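# Transfer green pen from blue plate to white plate

## Task

Pick the green pen up off the blue plate and set it down on the white plate, then leave the robot so that no part of it touches the pen.

## Robot and tools

ROBOT. Two arms, left_arm and right_arm, each ending in a sixteen-motor, four-digit hand (index, middle, ring, thumb). right_arm has a right hand; left_arm has its mirror image, a left hand. Base positions in the scene frame: left_arm (-0.020, +0.383, +0.012) m, right_arm (+0.004, -0.285, +0.019) m, both turned only slightly about z. A camera stand sits behind the arms. Loose objects may occasionally get a brief nudge from outside.

FRAMES. Scene frame: origin on the table surface, halfway between the nominal bases; +z up, +x forward over the table, +y toward left_arm. Arm names do not match image sides. Reported hand positions (metres) and quaternions (wxyz) use this frame and may be wrong by a few centimetres, more at long reach. Each hand has a hand point with its own axes: +z points along straight fingers toward the tips; +y points out of the palm face, which sits at y = -0.062; on the right hand +x points across the palm away from the thumb, and on the left hand +x points toward the thumb. Bending fingers swing their tips toward +y. Straight fingertips reach about z = +0.12. A rigid mast near the wrist on the palm side (x +0.05 to +0.10, sign flipped for the left hand; z -0.16 to -0.11) can collide with things.

execute_actions(actions, cameras). actions is a list of actions. Each action is 0.5 s and is a table of at most 15 rows, one per 1/30 s step; if fewer rows are given, the final row is held to the end. Every row has 48 numbers, each in [-1, 1], covering both arms even when only one moves:
1-6: left_arm dx, dy, dz, rx, ry, rz.
7-22: left hand goals in this order: index_mcp, index_abd, index_pip, index_dip, middle_mcp, middle_abd, middle_pip, middle_dip, ring_mcp, ring_abd, ring_pip, ring_dip, thumb_cmc, thumb_axl, thumb_mcp, thumb_ipl.
23-24: left current_limit, speed.
25-48: the same 24 slots for right_arm and its hand.
Arm numbers are offsets, not poses: the hand point's target relative to that arm's Hand target at the moment the action begins, expressed in that Hand target's own axes. 1.0 equals 0.6 m of travel or 180 degrees; rx, ry, rz form one rotation vector. All rows in an action are measured from the same starting target, so a row does not add to the previous row. The next action starts from the new Hand target, so sending the same offset again moves further. All zeros means hold the target.
Hand numbers are absolute goal angles, mapped linearly between each hinge's two stops; they are not offsets. A 0 is a real goal, so to leave a hand unchanged, resend its hand_goal, hand_current_limit and hand_speed. Values where each hinge is straight: _mcp +0.75, _abd 0.00, _pip +0.58, _dip +0.70, thumb_cmc +0.71, thumb_axl +0.68, thumb_mcp +0.23, thumb_ipl +0.17. Lowering a finger's _mcp, _pip, _dip curls it toward the palm; lowering thumb_cmc brings the thumb round in front of the palm; thumb_axl rolls the thumb about its own line; lowering thumb_mcp and thumb_ipl bends the thumb. current_limit maps -1..+1 to 0..550 mA (floor 11 mA); speed maps to (speed+1)/2 of 8.5 rad/s. Initial values are +0.4 and -0.6; whatever was last sent remains active.
cameras: names to return images from, ["all"] or []. By default images come only with an empty actions list. Names: cam_head_left, cam_head_right, cam_high, cam_left_wrist, cam_right_wrist (672x504 each). An unknown name voids the call.

zoom_image(camera, region): enlarges part of that camera's latest image; region is [x0, y0, x1, y1] in pixels from top-left, no more than 504 by 504. Only cameras present in the most recent image set can be used.
read_manual(section): returns only licence texts; moves nothing.
finished_scene(scene=1): irreversible end; the pen must stay on the white plate with the robot not touching it.

RESULTS. Per arm: end_effector_position and end_effector_quat_wxyz, Hand target (the last commanded pose after clipping, the base for the next offsets), joint positions, velocities (may be omitted when all read as noise) and torques (include gravity and offsets; numbers 3 and 4 wrap at ±28 N m). Per hand, in the motor order above: hand_goal, hand_measured, hand_current_ma (positive pushes toward -1), hand_state (moving, goal, blocked, overload), plus hand_current_limit and hand_speed.

BEHAVIOUR. Commanded orientation is limited to 40 degrees from the current one each step. The hand often stops short of its target, and the elbow sags under load; resend or add the missing distance, or aim higher. Very small moves may not start. To release a push, command the target back beyond the hand's actual position. A finger only grips while its goal lies past the object's surface.

AVOID. Dropping the pen, releasing it while it moves, letting anything fall from the table, hitting or pressing hard on the table or fixed objects, and any contact between the two arms or one hand gripping the other. A motor drawing 495 mA or more for 5 s shuts off for 10 s. Holding loads, stretching out or pushing at unreachable poses heats motors: MOTOR HOT appears at 85 °C, and at 100 °C the arm drops and faults for 30-60 s. Time spent thinking advances the simulation while the robot holds its last command; smooth, low-effort, quick motion is preferred.

Each tool is called after "Request:" in YAML: its name, and indented under it one key for each argument.

## Session

Request:
execute_actions:
  actions: []

Scene clock: 0.00 s.
left_arm: end_effector_position=(+0.4047, +0.3875, +0.1653) hand_goal=(+0.754, +0.000, +0.576, +0.696, +0.754, +0.000, +0.576, +0.696, +0.754, +0.000, +0.576, +0.696, +0.714, +0.678, +0.226, +0.168) hand_measured=(+0.754, +0.000, +0.576, +0.696, +0.754, +0.000, +0.576, +0.696, +0.754, +0.000, +0.576, +0.696, +0.714, +0.678, +0.226, +0.168) hand_current_ma=(+0, +0, +0, +0, +0, +0, +0, +0, +0, +0, +0, +0, +0, +0, +0, +0) hand_state=(goal, goal, goal, goal, goal, goal, goal, goal, goal, goal, goal, goal, goal, goal, goal, goal) hand_current_limit=0.40 hand_speed=-0.60 end_effector_quat_wxyz=(+0.485, +0.088, +0.863, -0.113) | right_arm: end_effector_position=(+0.6224, -0.0258, +0.3033) hand_goal=(+0.754, +0.000, +0.576, +0.696, +0.754, +0.000, +0.576, +0.696, +0.754, +0.000, +0.576, +0.696, +0.714, +0.678, +0.226, +0.168) hand_measured=(+0.754, +0.000, +0.576, +0.696, +0.754, +0.000, +0.576, +0.696, +0.754, +0.000, +0.576, +0.696, +0.714, +0.678, +0.226, +0.168) hand_current_ma=(+0, +0, +0, +0, +0, +0, +0, +0, +0, +0, +0, +0, +0, +0, +0, +0) hand_state=(goal, goal, goal, goal, goal, goal, goal, goal, goal, goal, goal, goal, goal, goal, goal, goal) hand_current_limit=0.40 hand_speed=-0.60 end_effector_quat_wxyz=(+0.131, +0.778, +0.367, +0.493)
Joint positions: left_arm=[-0.14 0.996 0.511 -0.055 0.194 -1.584] | right_arm=[0.6 1.629 1.279 -0.192 0.375 1.088]
Joint velocities: within noise
Joint torques (N m): no reading
Heat: left arm: hottest waist 28 °C; right arm: hottest waist 34 °C.
Hand target: left_arm +0.4136, +0.3866, +0.1802; +0.498, +0.088, +0.855, -0.113 | right_arm +0.6274, -0.0223, +0.3203; +0.128, +0.772, +0.361, +0.507

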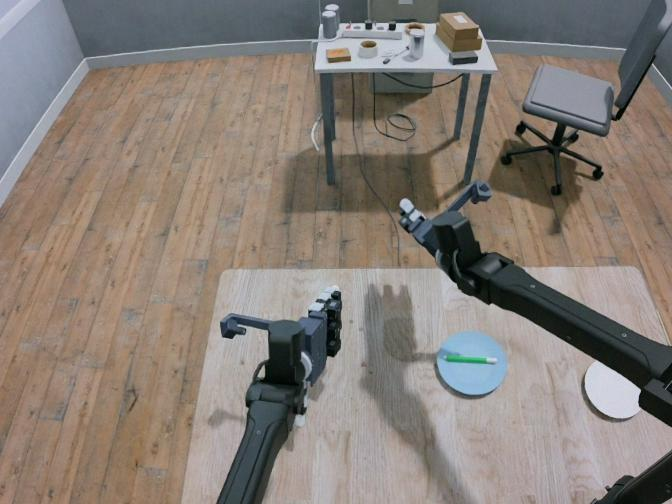

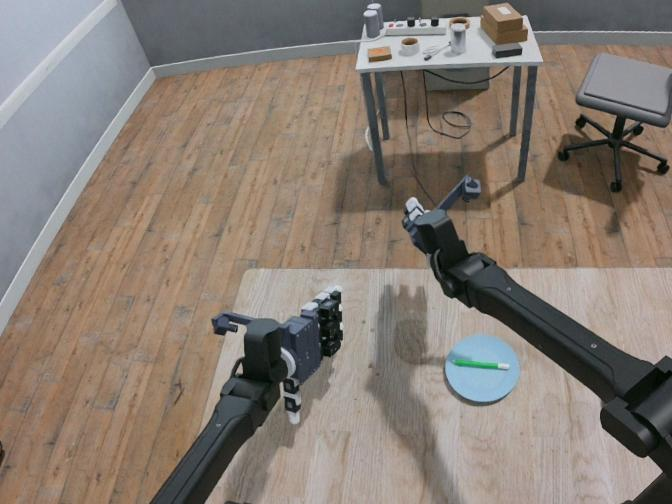

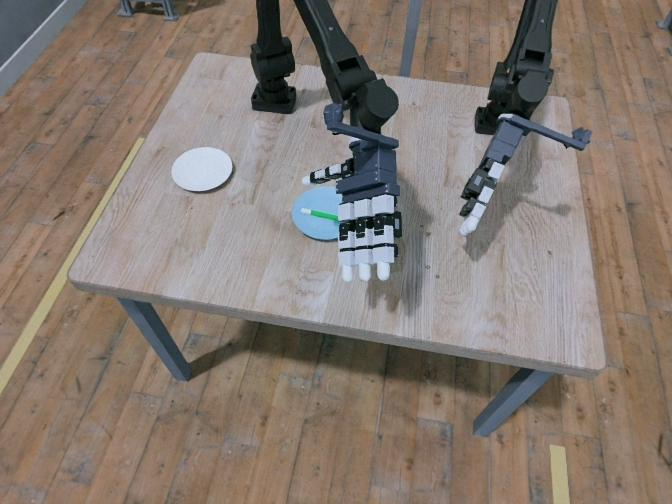

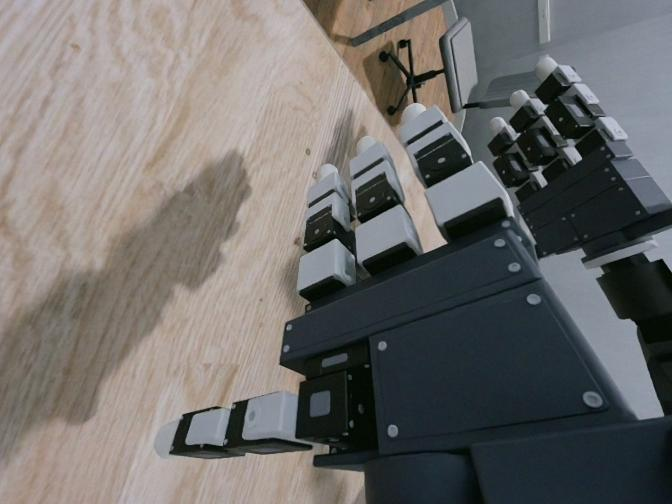

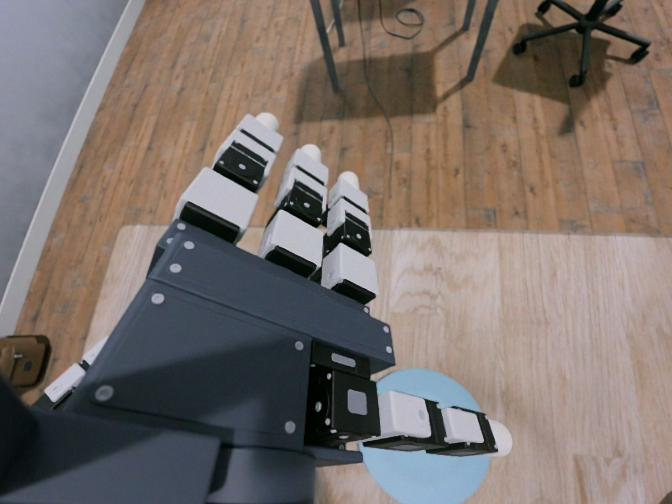

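Request:
zoom_image:
  camera: "cam_head_left"
  region: [410, 310, 672, 460]

Request:
zoom_image:
  camera: "cam_high"
  region: [150, 120, 410, 290]

Scaled by 1.924 from the camera's 672x504 image, which has a finer 960x720 frame.

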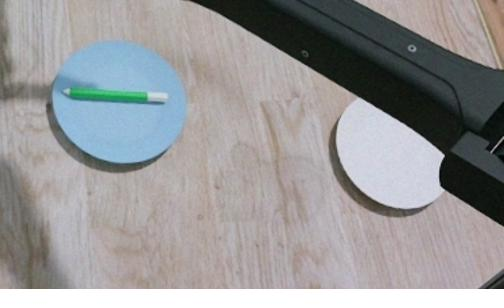

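Scaled by 1.938 from the camera's 672x504 image, which has a finer 960x720 frame.

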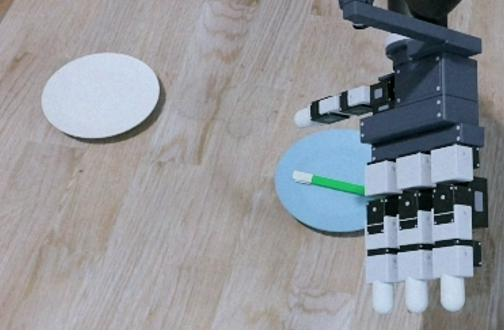

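Request:
execute_actions:
  actions:
    - [[0,0,0,0,0,0,0.754,0,0.576,0.696,0.754,0,0.576,0.696,0.754,0,0.576,0.696,0.714,0.678,0.226,0.168,0.4,-0.6,-0.01,-0.02,-0.04,0.035,-0.043,0,0.754,0,0.576,0.696,0.754,0,0.576,0.696,0.4,0,0.2,0.696,0.714,0.678,0.226,0.168,0.4,-0.6]]

Scene clock: 49.50 s.
left_arm: end_effector_position=(+0.4047, +0.3875, +0.1653) hand_goal=(+0.754, +0.000, +0.576, +0.696, +0.754, +0.000, +0.576, +0.696, +0.754, +0.000, +0.576, +0.696, +0.714, +0.678, +0.226, +0.168) hand_measured=(+0.754, +0.000, +0.576, +0.696, +0.754, +0.000, +0.576, +0.696, +0.754, +0.000, +0.576, +0.696, +0.714, +0.678, +0.226, +0.168) hand_current_ma=(-1, +0, +0, +0, -1, +0, +0, +0, -1, +0, +0, +0, +0, +0, +0, +0) hand_state=(goal, goal, goal, goal, goal, goal, goal, goal, goal, goal, goal, goal, goal, goal, goal, goal) hand_current_limit=0.40 hand_speed=-0.60 end_effector_quat_wxyz=(+0.485, +0.088, +0.863, -0.113) | right_arm: end_effector_position=(+0.5923, -0.0327, +0.2795) hand_goal=(+0.754, +0.000, +0.576, +0.696, +0.754, +0.000, +0.576, +0.696, +0.400, +0.000, +0.200, +0.696, +0.714, +0.678, +0.226, +0.168) hand_measured=(+0.756, +0.000, +0.576, +0.696, +0.756, +0.000, +0.576, +0.696, +0.416, +0.000, +0.208, +0.696, +0.716, +0.678, +0.226, +0.168) hand_current_ma=(+5, +0, +1, +0, +5, +0, +1, +0, +42, +0, +16, +0, +4, -1, -1, +0) hand_state=(goal, goal, goal, goal, goal, goal, goal, goal, goal, goal, goal, goal, goal, goal, goal, goal) hand_current_limit=0.40 hand_speed=-0.60 end_effector_quat_wxyz=(+0.119, +0.819, +0.392, +0.402)
Joint positions: left_arm=[-0.14 0.996 0.511 -0.055 0.194 -1.584] | right_arm=[0.616 1.6 1.3 -0.464 0.353 1.156]
Joint torques (N m): left_arm=[0.09 -4.48 10.06 2.54 -0.02 0.07] | right_arm=[1.61 -13.68 14 1.65 0.19 -0.1]
Heat: left arm: hottest elbow 31 °C; right arm: hottest elbow 36 °C.
Hand target: left_arm +0.4136, +0.3866, +0.1802; +0.498, +0.088, +0.855, -0.113 | right_arm +0.5998, -0.0219, +0.3203; +0.110, +0.811, +0.379, +0.433
Off the commanded pose: left_arm 0.017 m, 2 deg | right_arm 0.043 m, 4 deg.

Request:
execute_actions:
  actions:
    - [[0,0,0,0,0,0,0.754,0,0.576,0.696,0.754,0,0.576,0.696,0.754,0,0.576,0.696,0.714,0.678,0.226,0.168,0.4,-0.6,0.003,-0.022,-0.043,0.041,-0.05,0,0.754,0,0.576,0.696,0.754,0,0.576,0.696,-0.1,0,-0.3,0.5,0.714,0.678,0.226,0.168,0.4,-0.6],[0,0,0,0,0,0,0.754,0,0.576,0.696,0.754,0,0.576,0.696,0.754,0,0.576,0.696,0.714,0.678,0.226,0.168,0.4,-0.6,0.0065,-0.045,-0.086,0.082,-0.1,0,0.754,0,0.576,0.696,0.754,0,0.576,0.696,-0.1,0,-0.3,0.5,0.714,0.678,0.226,0.168,0.4,-0.6],[0,0,0,0,0,0,0.754,0,0.576,0.696,0.754,0,0.576,0.696,0.754,0,0.576,0.696,0.714,0.678,0.226,0.168,0.4,-0.6,0.0097,-0.067,-0.13,0.123,-0.15,0,0.754,0,0.576,0.696,0.754,0,0.576,0.696,-0.1,0,-0.3,0.5,0.714,0.678,0.226,0.168,0.4,-0.6]]

Scene clock: 52.53 s.
left_arm: end_effector_position=(+0.4047, +0.3875, +0.1653) hand_goal=(+0.754, +0.000, +0.576, +0.696, +0.754, +0.000, +0.576, +0.696, +0.754, +0.000, +0.576, +0.696, +0.714, +0.678, +0.226, +0.168) hand_measured=(+0.754, +0.000, +0.576, +0.696, +0.754, +0.000, +0.576, +0.696, +0.754, +0.000, +0.576, +0.696, +0.714, +0.678, +0.226, +0.168) hand_current_ma=(-1, +0, +0, +0, -1, +0, +0, +0, -1, +0, +0, +0, +0, +0, +0, +0) hand_state=(goal, goal, goal, goal, goal, goal, goal, goal, goal, goal, goal, goal, goal, goal, goal, goal) hand_current_limit=0.40 hand_speed=-0.60 end_effector_quat_wxyz=(+0.485, +0.088, +0.863, -0.113) | right_arm: end_effector_position=(+0.5111, -0.0032, +0.3304) hand_goal=(+0.754, +0.000, +0.576, +0.696, +0.754, +0.000, +0.576, +0.696, -0.100, +0.000, -0.300, +0.500, +0.714, +0.678, +0.226, +0.168) hand_measured=(+0.756, +0.000, +0.576, +0.696, +0.756, +0.000, +0.576, +0.696, -0.086, +0.000, -0.294, +0.504, +0.716, +0.678, +0.224, +0.168) hand_current_ma=(+5, +0, +1, +0, +5, +0, +1, +0, +39, +0, +11, +6, +4, -1, -5, +0) hand_state=(goal, goal, goal, goal, goal, goal, goal, goal, goal, goal, goal, goal, goal, goal, goal, goal) hand_current_limit=0.40 hand_speed=-0.60 end_effector_quat_wxyz=(+0.045, +0.889, +0.432, +0.148)
Joint positions: left_arm=[-0.14 0.996 0.511 -0.055 0.194 -1.584] | right_arm=[0.693 1.682 1.777 -1.4 0.159 1.35]
Joint torques (N m): left_arm=[0.21 -4.25 10.17 2.54 -0.01 0.08] | right_arm=[0.5 -12.98 12.56 0.76 0.18 0.06]
Heat: left arm: hottest elbow 31 °C; right arm: hottest elbow 36 °C.
Hand target: left_arm +0.4136, +0.3866, +0.1802; +0.498, +0.088, +0.855, -0.113 | right_arm +0.5198, -0.0019, +0.3504; +0.038, +0.895, +0.418, +0.153
Off the commanded pose: left_arm 0.017 m, 2 deg | right_arm 0.022 m, 2 deg.

Request:
execute_actions:
  actions:
    - [[0,0,0,0,0,0,0.754,0,0.576,0.696,0.754,0,0.576,0.696,0.754,0,0.576,0.696,0.714,0.678,0.226,0.168,0.4,-0.6,0,0,0,0.063,-0.078,0,0.754,0,0.576,0.696,0.754,0,0.576,0.696,-0.1,0,-0.3,0.5,0.714,0.678,0.226,0.168,0.4,-0.6]]
    - [[0,0,0,0,0,0,0.754,0,0.576,0.696,0.754,0,0.576,0.696,0.754,0,0.576,0.696,0.714,0.678,0.226,0.168,0.4,-0.6,-0.02,-0.037,0,0,0,-0.09,0.754,0,0.576,0.696,0.754,0,0.576,0.696,-0.1,0,-0.3,0.5,0.714,0.678,0.226,0.168,0.4,-0.6],[0,0,0,0,0,0,0.754,0,0.576,0.696,0.754,0,0.576,0.696,0.754,0,0.576,0.696,0.714,0.678,0.226,0.168,0.4,-0.6,-0.041,-0.0745,0,0,0,-0.194,0.754,0,0.576,0.696,0.754,0,0.576,0.696,-0.1,0,-0.3,0.5,0.714,0.678,0.226,0.168,0.4,-0.6]]
    - [[0,0,0,0,0,0,0.754,0,0.576,0.696,0.754,0,0.576,0.696,0.754,0,0.576,0.696,0.714,0.678,0.226,0.168,0.4,-0.6,0.0094,-0.0845,0,0,0,-0.194,0.754,0,0.576,0.696,0.754,0,0.576,0.696,-0.1,0,-0.3,0.5,0.714,0.678,0.226,0.168,0.4,-0.6]]
  cameras: ["all"]

Scene clock: 57.97 s.
left_arm: end_effector_position=(+0.4047, +0.3875, +0.1653) hand_goal=(+0.754, +0.000, +0.576, +0.696, +0.754, +0.000, +0.576, +0.696, +0.754, +0.000, +0.576, +0.696, +0.714, +0.678, +0.226, +0.168) hand_measured=(+0.754, +0.000, +0.576, +0.696, +0.754, +0.000, +0.576, +0.696, +0.754, +0.000, +0.576, +0.696, +0.714, +0.678, +0.226, +0.168) hand_current_ma=(-1, +0, +0, +0, -1, +0, +0, +0, -1, +0, +0, +0, +0, +0, +0, +0) hand_state=(goal, goal, goal, goal, goal, goal, goal, goal, goal, goal, goal, goal, goal, goal, goal, goal) hand_current_limit=0.40 hand_speed=-0.60 end_effector_quat_wxyz=(+0.485, +0.088, +0.863, -0.113) | right_arm: end_effector_position=(+0.4187, +0.0210, +0.3504) hand_goal=(+0.754, +0.000, +0.576, +0.696, +0.754, +0.000, +0.576, +0.696, -0.100, +0.000, -0.300, +0.500, +0.714, +0.678, +0.226, +0.168) hand_measured=(+0.752, +0.000, +0.576, +0.696, +0.752, +0.000, +0.576, +0.696, -0.088, +0.000, -0.294, +0.504, +0.716, +0.678, +0.222, +0.168) hand_current_ma=(-2, +0, +1, +0, -2, +0, +1, +0, +29, +0, +11, +6, +2, -1, -8, +0) hand_state=(goal, goal, goal, goal, goal, goal, goal, goal, goal, goal, goal, goal, goal, goal, goal, goal) hand_current_limit=0.40 hand_speed=-0.60 end_effector_quat_wxyz=(+0.008, +0.504, +0.863, +0.012)
Joint positions: left_arm=[-0.14 0.996 0.511 -0.055 0.194 -1.584] | right_arm=[0.702 1.471 1.635 -1.706 0.007 0.201]
Joint torques (N m): left_arm=[0.03 -4.54 10.03 2.47 -0.02 0.08] | right_arm=[0.32 -9.76 8.35 0.53 -0.03 -0.13]
Heat: left arm: hottest elbow 31 °C; right arm: hottest elbow 36 °C.
Hand target: left_arm +0.4136, +0.3866, +0.1802; +0.498, +0.088, +0.855, -0.113 | right_arm +0.4197, +0.0180, +0.3500; +0.001, +0.500, +0.866, +0.000
Off the commanded pose: left_arm 0.017 m, 2 deg | right_arm 0.003 m, 2 deg.
joint sent to its limit (right arm) — joint 4 (wrist pitch), lower limit. The joint targets still meet the commanded pose.

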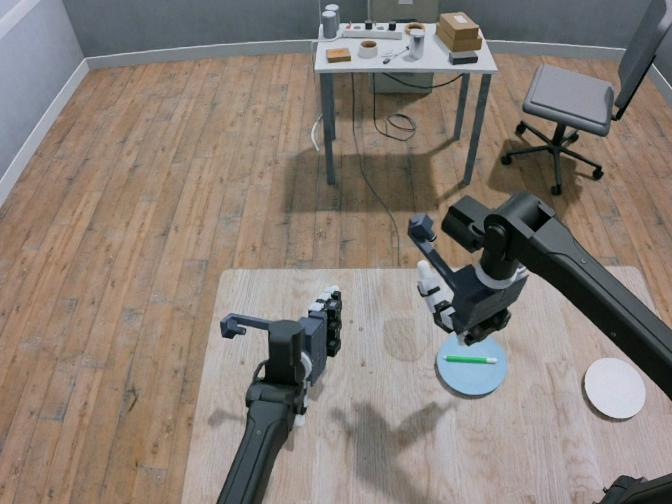

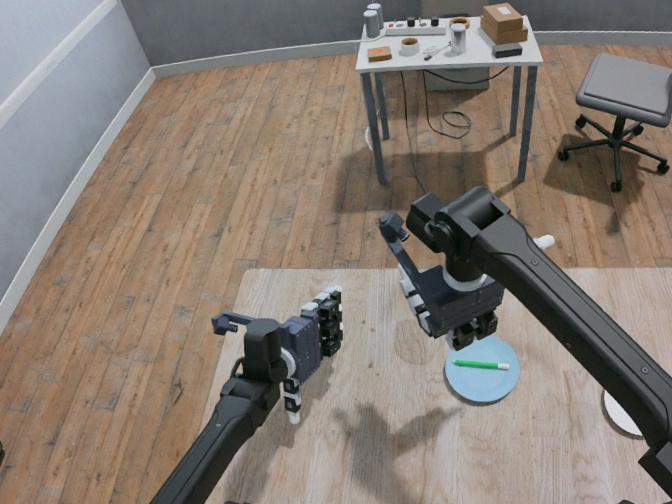

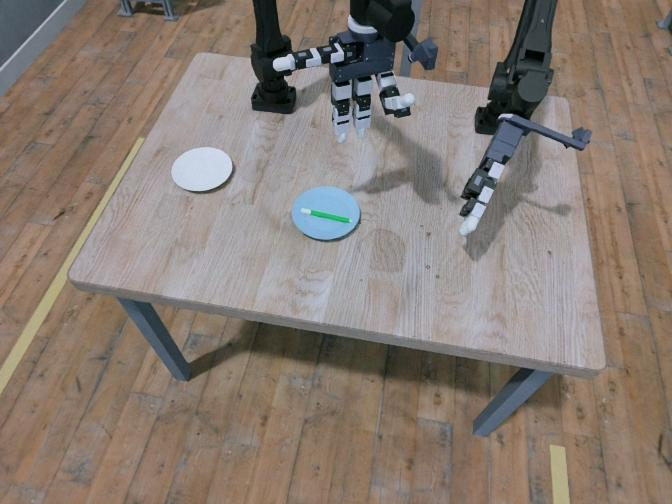

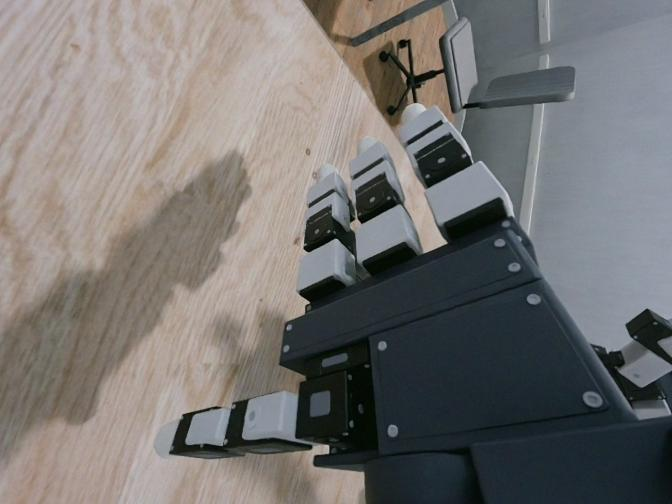

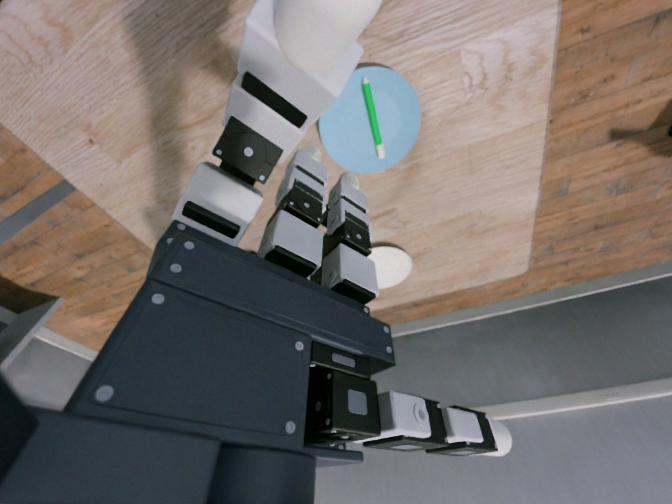

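Request:
execute_actions:
  actions:
    - [[0,0,0,0,0,0,0.754,0,0.576,0.696,0.754,0,0.576,0.696,0.754,0,0.576,0.696,0.714,0.678,0.226,0.168,0.4,-0.6,0.017,-0.016,0.04,0,0,-0.08,0.754,0.13,0.576,0.696,0.754,-0.13,0.576,0.696,-0.1,0,-0.3,0.5,0.714,0.678,0.226,0.168,0.4,-0.6],[0,0,0,0,0,0,0.754,0,0.576,0.696,0.754,0,0.576,0.696,0.754,0,0.576,0.696,0.714,0.678,0.226,0.168,0.4,-0.6,0.034,-0.032,0.083,0,0,-0.167,0.754,0.13,0.576,0.696,0.754,-0.13,0.576,0.696,-0.1,0,-0.3,0.5,0.714,0.678,0.226,0.168,0.4,-0.6]]
    - [[0,0,0,0,0,0,0.754,0,0.576,0.696,0.754,0,0.576,0.696,0.754,0,0.576,0.696,0.714,0.678,0.226,0.168,0.4,-0.6,0,0,0.083,0,0,-0.167,0.754,0.13,0.576,0.696,0.754,-0.13,0.576,0.696,-0.1,0,-0.3,0.5,0.714,0.678,0.226,0.168,0.4,-0.6]]
  cameras: ["all"]

Scene clock: 63.90 s.
left_arm: end_effector_position=(+0.4047, +0.3875, +0.1653) hand_goal=(+0.754, +0.000, +0.576, +0.696, +0.754, +0.000, +0.576, +0.696, +0.754, +0.000, +0.576, +0.696, +0.714, +0.678, +0.226, +0.168) hand_measured=(+0.754, +0.000, +0.576, +0.696, +0.754, +0.000, +0.576, +0.696, +0.754, +0.000, +0.576, +0.696, +0.714, +0.678, +0.226, +0.168) hand_current_ma=(-1, +0, +0, +0, -1, +0, +0, +0, -1, +0, +0, +0, +0, +0, +0, +0) hand_state=(goal, goal, goal, goal, goal, goal, goal, goal, goal, goal, goal, goal, goal, goal, goal, goal) hand_current_limit=0.40 hand_speed=-0.60 end_effector_quat_wxyz=(+0.485, +0.088, +0.863, -0.113) | right_arm: end_effector_position=(+0.3864, +0.0245, +0.2540) hand_goal=(+0.754, +0.130, +0.576, +0.696, +0.754, -0.130, +0.576, +0.696, -0.100, +0.000, -0.300, +0.500, +0.714, +0.678, +0.226, +0.168) hand_measured=(+0.752, +0.126, +0.576, +0.696, +0.752, -0.126, +0.576, +0.696, -0.088, +0.000, -0.294, +0.504, +0.716, +0.678, +0.222, +0.168) hand_current_ma=(-2, -6, +1, +0, -2, +5, +1, +0, +29, +0, +11, +6, +2, -1, -8, +0) hand_state=(goal, goal, goal, goal, goal, goal, goal, goal, goal, goal, goal, goal, goal, goal, goal, goal) hand_current_limit=0.40 hand_speed=-0.60 end_effector_quat_wxyz=(+0.002, +0.004, +1.000, -0.002)
Joint positions: left_arm=[-0.14 0.996 0.511 -0.055 0.194 -1.584] | right_arm=[0.55 1.448 1.365 -1.486 0.006 -1.001]
Joint torques (N m): left_arm=[0.38 -4.89 10.03 2.5 0 0.08] | right_arm=[0.5 -7.65 9.18 1.09 -0.16 0.01]
Heat: left arm: hottest elbow 32 °C; right arm: hottest elbow 37 °C.
Hand target: left_arm +0.4136, +0.3866, +0.1802; +0.498, +0.088, +0.855, -0.113 | right_arm +0.3931, +0.0260, +0.2505; +0.001, -0.001, +1.000, +0.000
Off the commanded pose: left_arm 0.017 m, 2 deg | right_arm 0.008 m, 1 deg.

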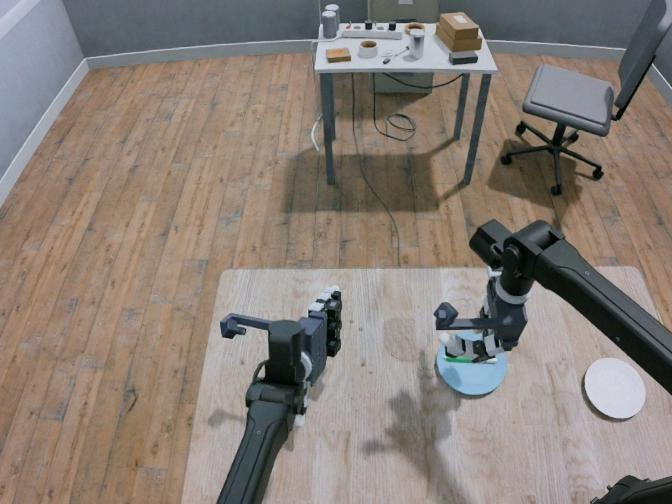

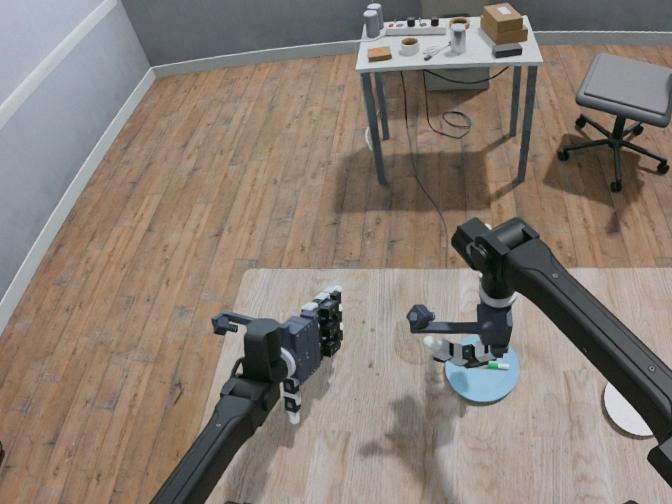

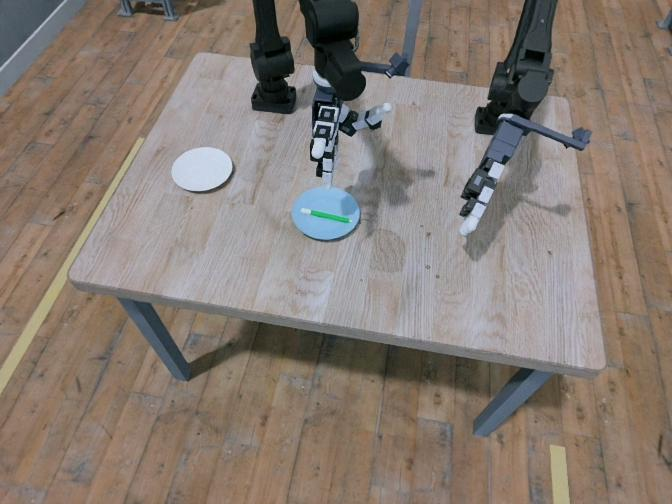

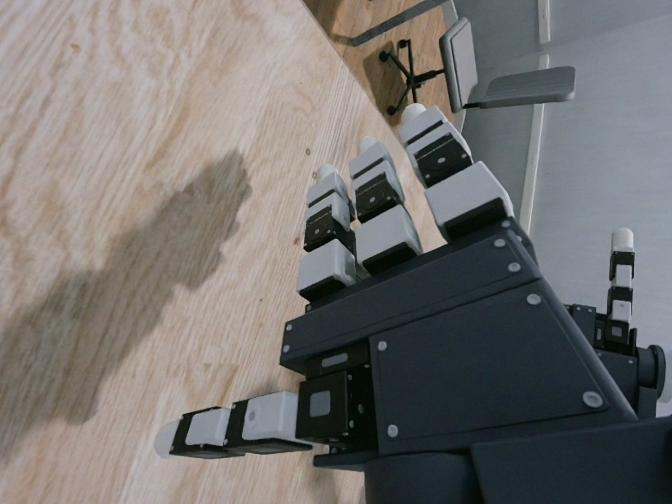

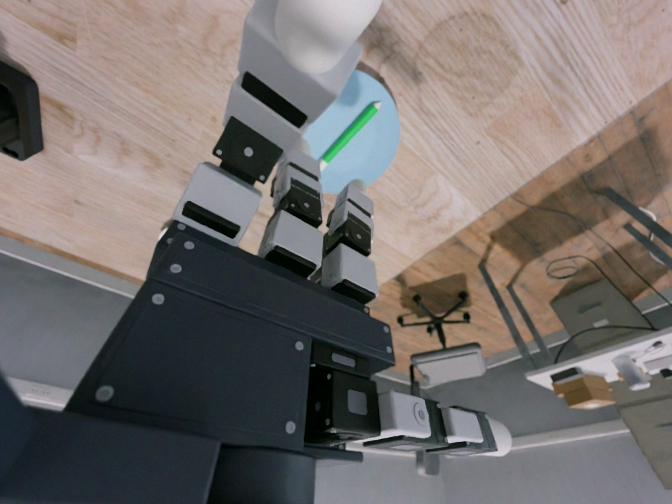

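Request:
zoom_image:
  camera: "cam_high"
  region: [250, 70, 430, 250]

Request:
zoom_image:
  camera: "cam_right_wrist"
  region: [240, 50, 440, 250]

Request:
zoom_image:
  camera: "cam_head_left"
  region: [410, 300, 550, 420]

Scaled by 2.800 from the camera's 672x504 image, which has a finer 960x720 frame.

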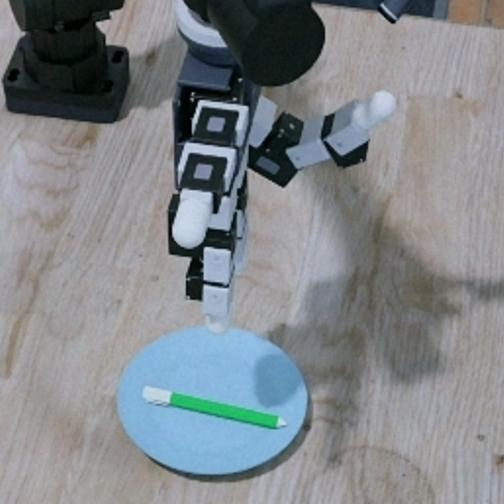

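Scaled by 2.520 from the camera's 672x504 image, which has a finer 960x720 frame.

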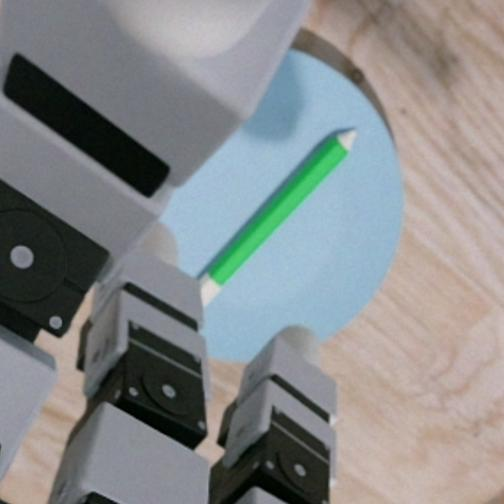

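Scaled by 3.600 from the camera's 672x504 image, which has a finer 960x720 frame.

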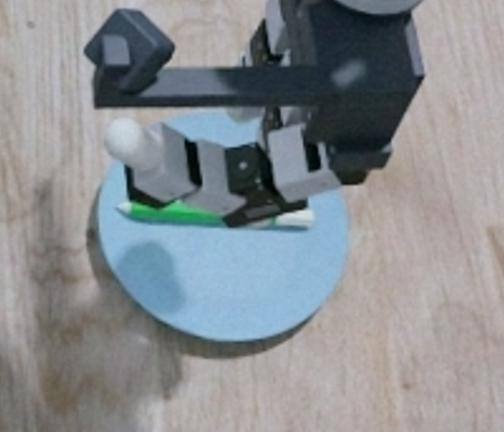

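Request:
execute_actions:
  actions:
    - [[0,0,0,0,0,0,0.754,0,0.576,0.696,0.754,0,0.576,0.696,0.754,0,0.576,0.696,0.714,0.678,0.226,0.168,0.4,-0.6,-0.025,0,0.04,0,0,0.016,0.754,0.13,0.576,0.696,0.754,-0.13,0.576,0.696,-0.1,0,-0.3,0.5,0.714,0.678,0.226,0.168,0.4,-0.6],[0,0,0,0,0,0,0.754,0,0.576,0.696,0.754,0,0.576,0.696,0.754,0,0.576,0.696,0.714,0.678,0.226,0.168,0.4,-0.6,-0.0517,0,0.083,0,0,0.033,0.754,0.13,0.576,0.696,0.754,-0.13,0.576,0.696,-0.1,0,-0.3,0.5,0.714,0.678,0.226,0.168,0.4,-0.6]]
  cameras: ["cam_high","cam_right_wrist","cam_head_left","cam_head_right"]

Request:
zoom_image:
  camera: "cam_high"
  region: [270, 120, 390, 250]

Request:
zoom_image:
  camera: "cam_right_wrist"
  region: [240, 50, 440, 250]

Scene clock: 70.17 s.
left_arm: end_effector_position=(+0.4047, +0.3875, +0.1653) hand_goal=(+0.754, +0.000, +0.576, +0.696, +0.754, +0.000, +0.576, +0.696, +0.754, +0.000, +0.576, +0.696, +0.714, +0.678, +0.226, +0.168) hand_measured=(+0.754, +0.000, +0.576, +0.696, +0.754, +0.000, +0.576, +0.696, +0.754, +0.000, +0.576, +0.696, +0.714, +0.678, +0.226, +0.168) hand_current_ma=(-1, +0, +0, +0, -1, +0, +0, +0, -1, +0, +0, +0, +0, +0, +0, +0) hand_state=(goal, goal, goal, goal, goal, goal, goal, goal, goal, goal, goal, goal, goal, goal, goal, goal) hand_current_limit=0.40 hand_speed=-0.60 end_effector_quat_wxyz=(+0.485, +0.088, +0.863, -0.113) | right_arm: end_effector_position=(+0.4184, +0.0259, +0.1989) hand_goal=(+0.754, +0.130, +0.576, +0.696, +0.754, -0.130, +0.576, +0.696, -0.100, +0.000, -0.300, +0.500, +0.714, +0.678, +0.226, +0.168) hand_measured=(+0.752, +0.126, +0.576, +0.696, +0.752, -0.126, +0.576, +0.696, -0.088, +0.000, -0.294, +0.504, +0.716, +0.678, +0.222, +0.168) hand_current_ma=(-2, -6, +1, +0, -2, +5, +1, +0, +29, +0, +11, +6, +2, -1, -8, +0) hand_state=(goal, goal, goal, goal, goal, goal, goal, goal, goal, goal, goal, goal, goal, goal, goal, goal) hand_current_limit=0.40 hand_speed=-0.60 end_effector_quat_wxyz=(-0.004, +0.044, +0.999, -0.004)
Joint positions: left_arm=[-0.14 0.996 0.511 -0.055 0.194 -1.584] | right_arm=[0.525 1.538 1.319 -1.363 0.003 -0.944]
Joint torques (N m): left_arm=[-0.09 -4.78 10 2.47 -0.02 0.08] | right_arm=[1.08 -10.34 8.87 0.98 -0.17 0.07]
Heat: left arm: hottest elbow 32 °C; right arm: hottest elbow 37 °C.
Hand target: left_arm +0.4136, +0.3866, +0.1802; +0.498, +0.088, +0.855, -0.113 | right_arm +0.4242, +0.0261, +0.2008; +0.001, +0.051, +0.999, +0.000
Off the commanded pose: left_arm 0.017 m, 2 deg | right_arm 0.006 m, 1 deg.
Images, in order (width x height): cam_head_left 672x504, cam_head_right 672x504, cam_high 672x504, cam_right_wrist 672x504.

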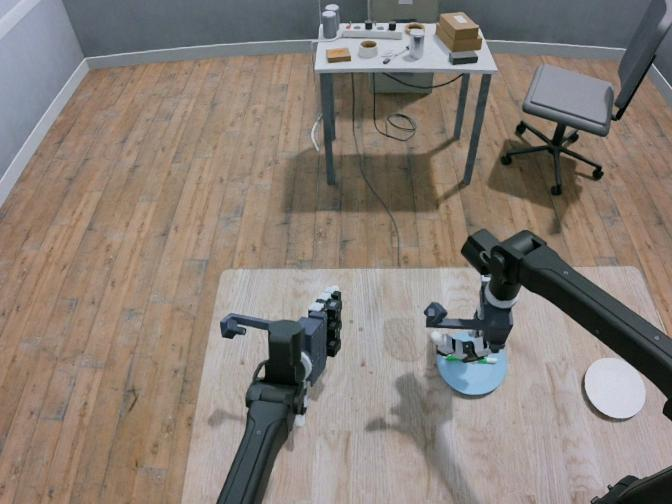

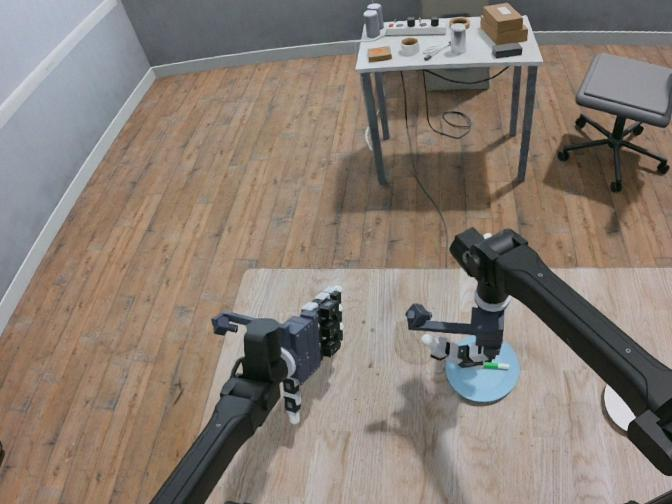

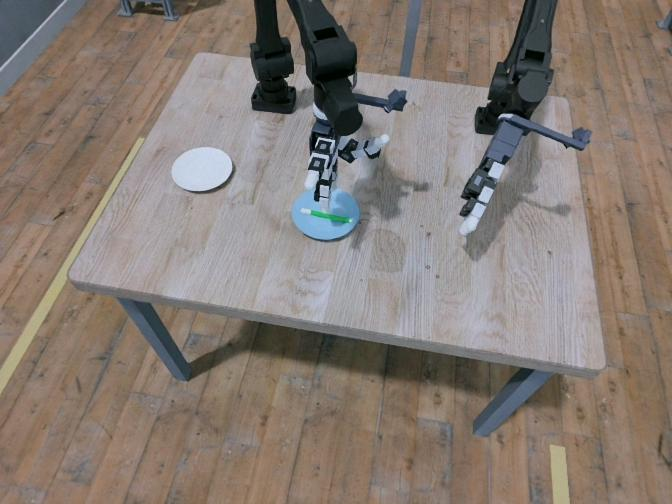

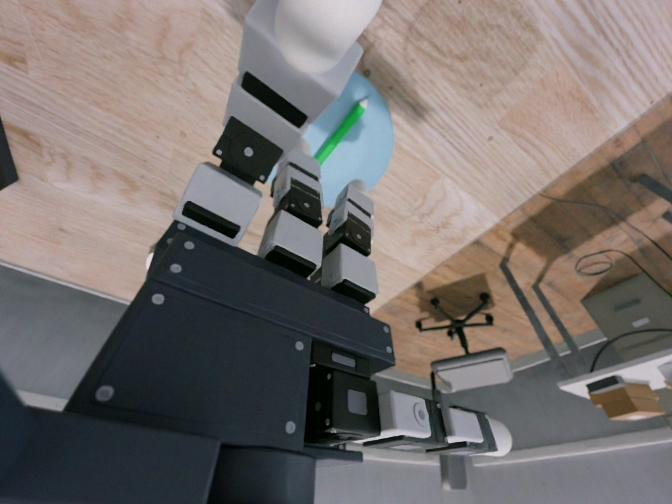

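Scaled by 3.877 from the camera's 672x504 image, which has a finer 960x720 frame.

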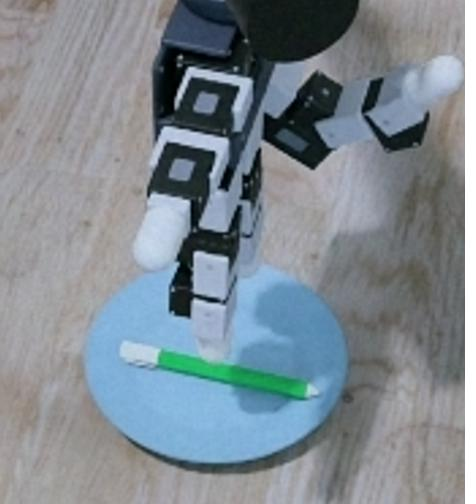

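Scaled by 2.520 from the camera's 672x504 image, which has a finer 960x720 frame.

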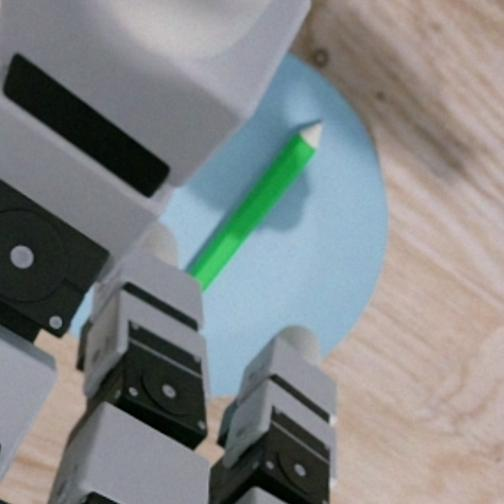

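Request:
execute_actions:
  actions:
    - [[0,0,0,0,0,0,0.754,0,0.576,0.696,0.754,0,0.576,0.696,0.754,0,0.576,0.696,0.714,0.678,0.226,0.168,0.4,-0.6,0,0,0.04,0,0,0,0.754,0.13,0.576,0.696,0.754,-0.13,0.576,0.696,-0.1,0,-0.3,0.5,0.714,0.678,0.226,0.168,0.4,-0.6],[0,0,0,0,0,0,0.754,0,0.576,0.696,0.754,0,0.576,0.696,0.754,0,0.576,0.696,0.714,0.678,0.226,0.168,0.4,-0.6,0,0,0.075,0,0,0,0.754,0.13,0.576,0.696,0.754,-0.13,0.576,0.696,-0.1,0,-0.3,0.5,0.714,0.678,0.226,0.168,0.4,-0.6]]
  cameras: ["cam_high","cam_right_wrist","cam_head_left"]

Request:
zoom_image:
  camera: "cam_high"
  region: [270, 140, 390, 260]

Request:
zoom_image:
  camera: "cam_right_wrist"
  region: [240, 50, 440, 250]

Request:
zoom_image:
  camera: "cam_head_left"
  region: [420, 310, 530, 410]

Scene clock: 73.83 s.
left_arm: end_effector_position=(+0.4047, +0.3875, +0.1653) hand_goal=(+0.754, +0.000, +0.576, +0.696, +0.754, +0.000, +0.576, +0.696, +0.754, +0.000, +0.576, +0.696, +0.714, +0.678, +0.226, +0.168) hand_measured=(+0.754, +0.000, +0.576, +0.696, +0.754, +0.000, +0.576, +0.696, +0.754, +0.000, +0.576, +0.696, +0.714, +0.678, +0.226, +0.168) hand_current_ma=(-1, +0, +0, +0, -1, +0, +0, +0, -1, +0, +0, +0, +0, +0, +0, +0) hand_state=(goal, goal, goal, goal, goal, goal, goal, goal, goal, goal, goal, goal, goal, goal, goal, goal) hand_current_limit=0.40 hand_speed=-0.60 end_effector_quat_wxyz=(+0.485, +0.088, +0.863, -0.113) | right_arm: end_effector_position=(+0.4202, +0.0268, +0.1597) hand_goal=(+0.754, +0.130, +0.576, +0.696, +0.754, -0.130, +0.576, +0.696, -0.100, +0.000, -0.300, +0.500, +0.714, +0.678, +0.226, +0.168) hand_measured=(+0.752, +0.126, +0.576, +0.696, +0.752, -0.126, +0.576, +0.696, -0.088, +0.000, -0.294, +0.504, +0.716, +0.678, +0.222, +0.168) hand_current_ma=(-2, -5, +1, +0, -2, +5, +1, +0, +29, +0, +11, +6, +2, -1, -8, +0) hand_state=(goal, goal, goal, goal, goal, goal, goal, goal, goal, goal, goal, goal, goal, goal, goal, goal) hand_current_limit=0.40 hand_speed=-0.60 end_effector_quat_wxyz=(+0.001, +0.044, +0.999, -0.001)
Joint positions: left_arm=[-0.14 0.996 0.511 -0.055 0.194 -1.584] | right_arm=[0.525 1.563 1.24 -1.246 0.003 -0.944]
Joint torques (N m): left_arm=[-0.09 -5.01 10.04 2.58 0 0.07] | right_arm=[0.91 -9.52 8.01 1.21 -0.17 0.09]
Heat: left arm: hottest elbow 32 °C; right arm: hottest elbow 38 °C.
Hand target: left_arm +0.4136, +0.3866, +0.1802; +0.498, +0.088, +0.855, -0.113 | right_arm +0.4243, +0.0261, +0.1558; +0.001, +0.051, +0.999, +0.000
Off the commanded pose: left_arm 0.017 m, 2 deg | right_arm 0.006 m, 1 deg.
Images, in order (width x height): cam_head_left 672x504, cam_high 672x504, cam_right_wrist 672x504.

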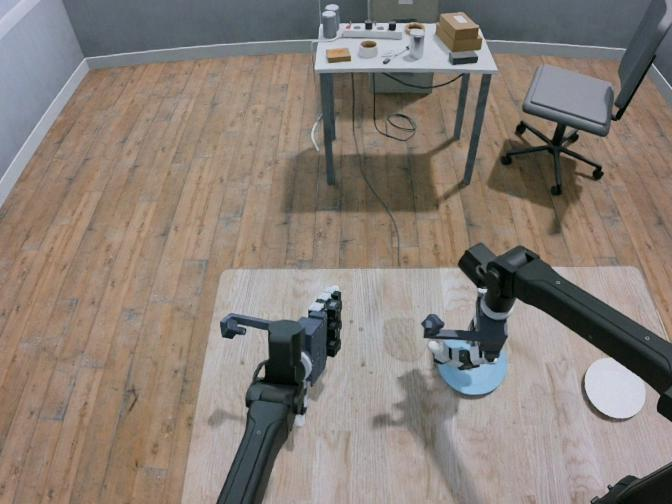

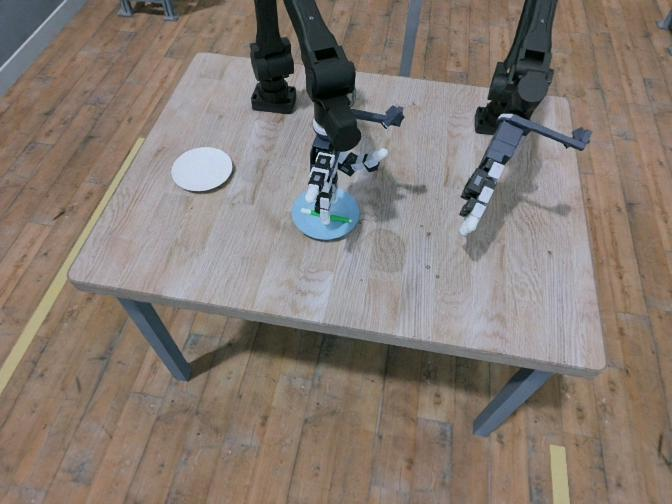

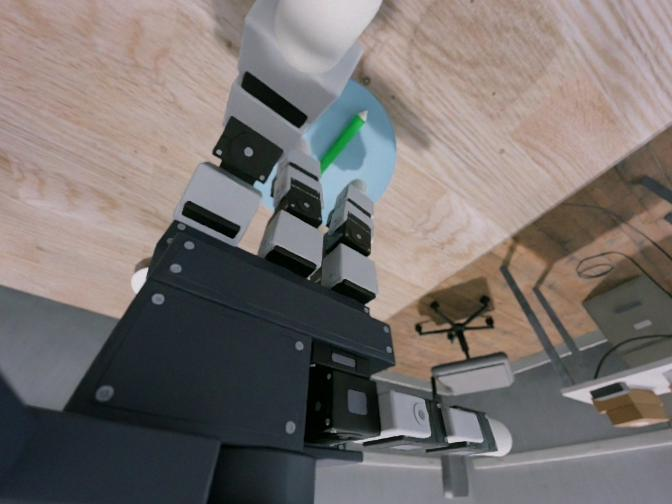

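Scaled by 4.200 from the camera's 672x504 image, which has a finer 960x720 frame.

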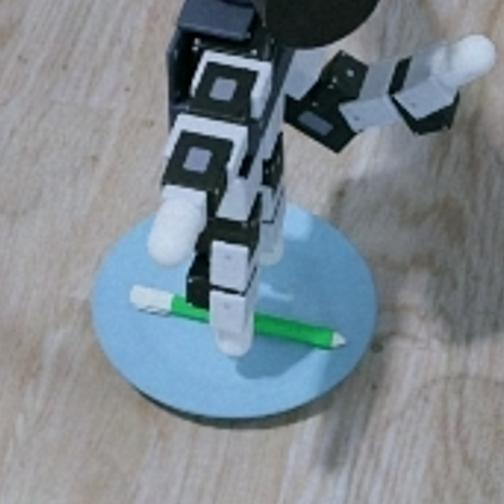

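Scaled by 2.520 from the camera's 672x504 image, which has a finer 960x720 frame.

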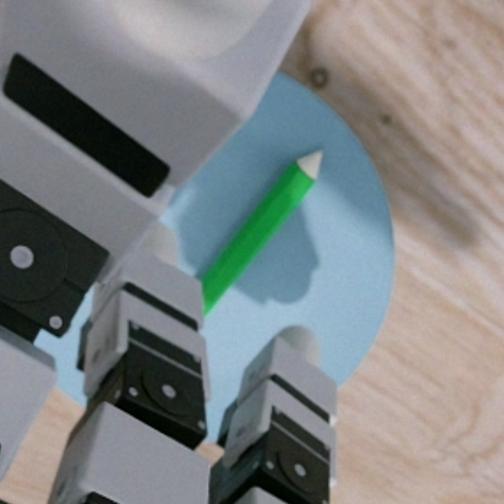

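Scaled by 4.582 from the camera's 672x504 image, which has a finer 960x720 frame.

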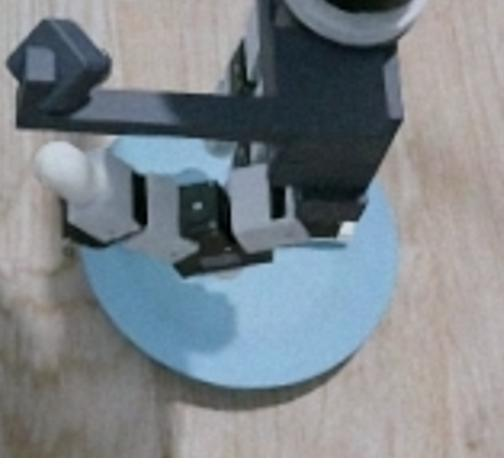

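Request:
execute_actions:
  actions:
    - [[0,0,0,0,0,0,0.754,0,0.576,0.696,0.754,0,0.576,0.696,0.754,0,0.576,0.696,0.714,0.678,0.226,0.168,0.4,-0.6,0,0,0.028,0,0,0,0.754,0.13,0.576,0.696,0.754,-0.13,0.576,0.696,-0.1,0,-0.3,0.5,0.714,0.678,0.226,0.168,0.4,-0.6]]

Request:
execute_actions:
  actions:
    - [[0,0,0,0,0,0,0.754,0,0.576,0.696,0.754,0,0.576,0.696,0.754,0,0.576,0.696,0.714,0.678,0.226,0.168,0.4,-0.6,0,0,0.01,0,0,0,0.754,0.13,0.576,0.696,0.754,-0.13,0.576,0.696,-0.1,0,-0.3,0.5,0.714,0.678,0.226,0.168,0.4,-0.6]]
  cameras: ["cam_high","cam_right_wrist"]

Request:
zoom_image:
  camera: "cam_high"
  region: [290, 160, 370, 240]

Request:
zoom_image:
  camera: "cam_right_wrist"
  region: [260, 90, 400, 230]

Scene clock: 76.20 s.
left_arm: end_effector_position=(+0.4047, +0.3875, +0.1653) hand_goal=(+0.754, +0.000, +0.576, +0.696, +0.754, +0.000, +0.576, +0.696, +0.754, +0.000, +0.576, +0.696, +0.714, +0.678, +0.226, +0.168) hand_measured=(+0.754, +0.000, +0.576, +0.696, +0.754, +0.000, +0.576, +0.696, +0.754, +0.000, +0.576, +0.696, +0.714, +0.678, +0.226, +0.168) hand_current_ma=(-1, +0, +0, +0, -1, +0, +0, +0, -1, +0, +0, +0, +0, +0, +0, +0) hand_state=(goal, goal, goal, goal, goal, goal, goal, goal, goal, goal, goal, goal, goal, goal, goal, goal) hand_current_limit=0.40 hand_speed=-0.60 end_effector_quat_wxyz=(+0.485, +0.088, +0.863, -0.113) | right_arm: end_effector_position=(+0.4213, +0.0275, +0.1469) hand_goal=(+0.754, +0.130, +0.576, +0.696, +0.754, -0.130, +0.576, +0.696, -0.100, +0.000, -0.300, +0.500, +0.714, +0.678, +0.226, +0.168) hand_measured=(+0.752, +0.126, +0.576, +0.696, +0.752, -0.126, +0.576, +0.696, -0.088, +0.000, -0.294, +0.504, +0.716, +0.678, +0.222, +0.168) hand_current_ma=(-2, -5, +1, +0, -2, +5, +1, +0, +29, +0, +11, +6, +2, -1, -8, +0) hand_state=(goal, goal, goal, goal, goal, goal, goal, goal, goal, goal, goal, goal, goal, goal, goal, goal) hand_current_limit=0.40 hand_speed=-0.60 end_effector_quat_wxyz=(+0.005, +0.044, +0.999, +0.001)
Joint positions: left_arm=[-0.14 0.996 0.511 -0.055 0.194 -1.584] | right_arm=[0.525 1.573 1.214 -1.202 0.003 -0.944]
Joint torques (N m): left_arm=[0.21 -4.6 10.07 2.54 -0.03 0.09] | right_arm=[0.79 -9.11 7.69 1.1 -0.14 0.06]
Heat: left arm: hottest elbow 32 °C; right arm: hottest elbow 37 °C.
Hand target: left_arm +0.4136, +0.3866, +0.1802; +0.498, +0.088, +0.855, -0.113 | right_arm +0.4243, +0.0261, +0.1390; +0.001, +0.051, +0.999, +0.000
Off the commanded pose: left_arm 0.017 m, 2 deg | right_arm 0.009 m, 1 deg.

Scene clock: 76.90 s.
left_arm: end_effector_position=(+0.4047, +0.3875, +0.1653) hand_goal=(+0.754, +0.000, +0.576, +0.696, +0.754, +0.000, +0.576, +0.696, +0.754, +0.000, +0.576, +0.696, +0.714, +0.678, +0.226, +0.168) hand_measured=(+0.754, +0.000, +0.576, +0.696, +0.754, +0.000, +0.576, +0.696, +0.754, +0.000, +0.576, +0.696, +0.714, +0.678, +0.226, +0.168) hand_current_ma=(-1, +0, +0, +0, -1, +0, +0, +0, -1, +0, +0, +0, +0, +0, +0, +0) hand_state=(goal, goal, goal, goal, goal, goal, goal, goal, goal, goal, goal, goal, goal, goal, goal, goal) hand_current_limit=0.40 hand_speed=-0.60 end_effector_quat_wxyz=(+0.485, +0.088, +0.863, -0.113) | right_arm: end_effector_position=(+0.4217, +0.0277, +0.1421) hand_goal=(+0.754, +0.130, +0.576, +0.696, +0.754, -0.130, +0.576, +0.696, -0.100, +0.000, -0.300, +0.500, +0.714, +0.678, +0.226, +0.168) hand_measured=(+0.752, +0.126, +0.576, +0.696, +0.752, -0.126, +0.576, +0.696, -0.088, +0.000, -0.294, +0.504, +0.716, +0.678, +0.222, +0.168) hand_current_ma=(-2, -5, +1, +0, -2, +5, +1, +0, +29, +0, +11, +6, +2, -1, -8, +0) hand_state=(goal, goal, goal, goal, goal, goal, goal, goal, goal, goal, goal, goal, goal, goal, goal, goal) hand_current_limit=0.40 hand_speed=-0.60 end_effector_quat_wxyz=(+0.006, +0.044, +0.999, +0.002)
Joint positions: left_arm=[-0.14 0.996 0.511 -0.055 0.194 -1.584] | right_arm=[0.525 1.577 1.206 -1.187 0.003 -0.944]
Joint torques (N m): left_arm=[0.15 -4.31 9.98 2.51 0.02 0.07] | right_arm=[0.56 -9.29 7.68 1.1 -0.14 0.06]
Heat: left arm: hottest elbow 32 °C; right arm: hottest elbow 37 °C.
Hand target: left_arm +0.4136, +0.3866, +0.1802; +0.498, +0.088, +0.855, -0.113 | right_arm +0.4243, +0.0261, +0.1330; +0.001, +0.051, +0.999, +0.000
Off the commanded pose: left_arm 0.017 m, 2 deg | right_arm 0.010 m, 1 deg.
Images, in order (width x height): cam_high 672x504, cam_right_wrist 672x504.

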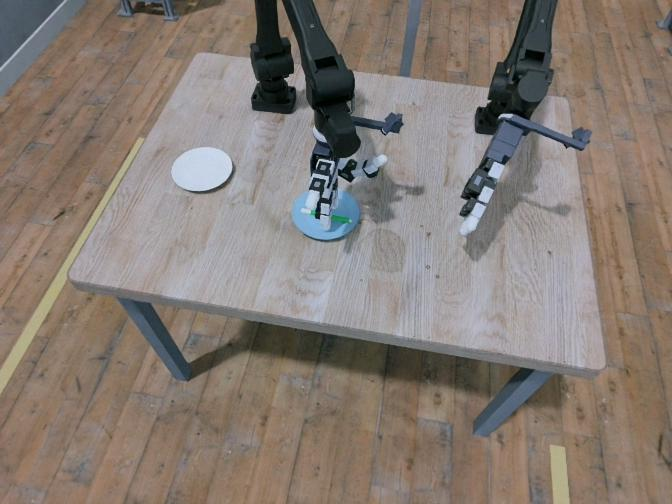

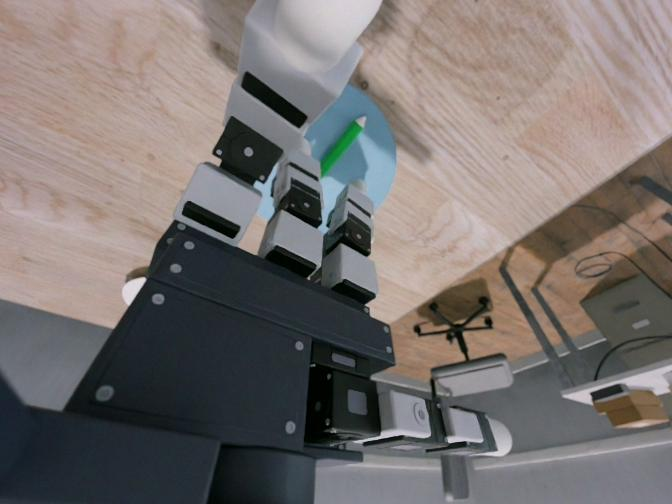

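Scaled by 6.300 from the camera's 672x504 image, which has a finer 960x720 frame.

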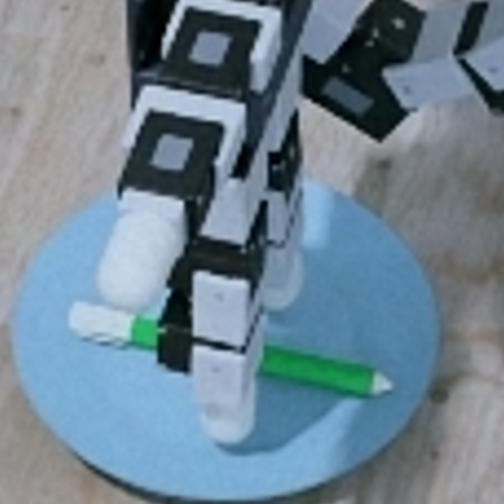

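Scaled by 3.600 from the camera's 672x504 image, which has a finer 960x720 frame.

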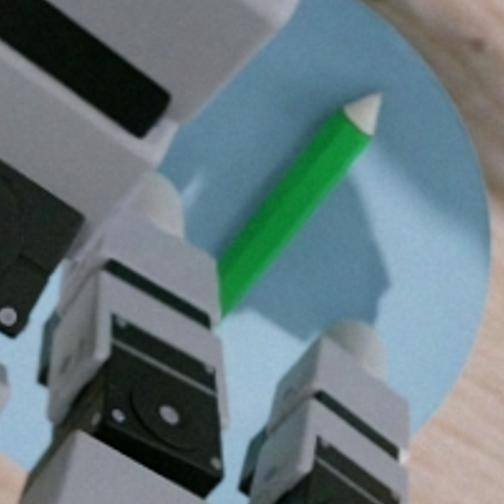

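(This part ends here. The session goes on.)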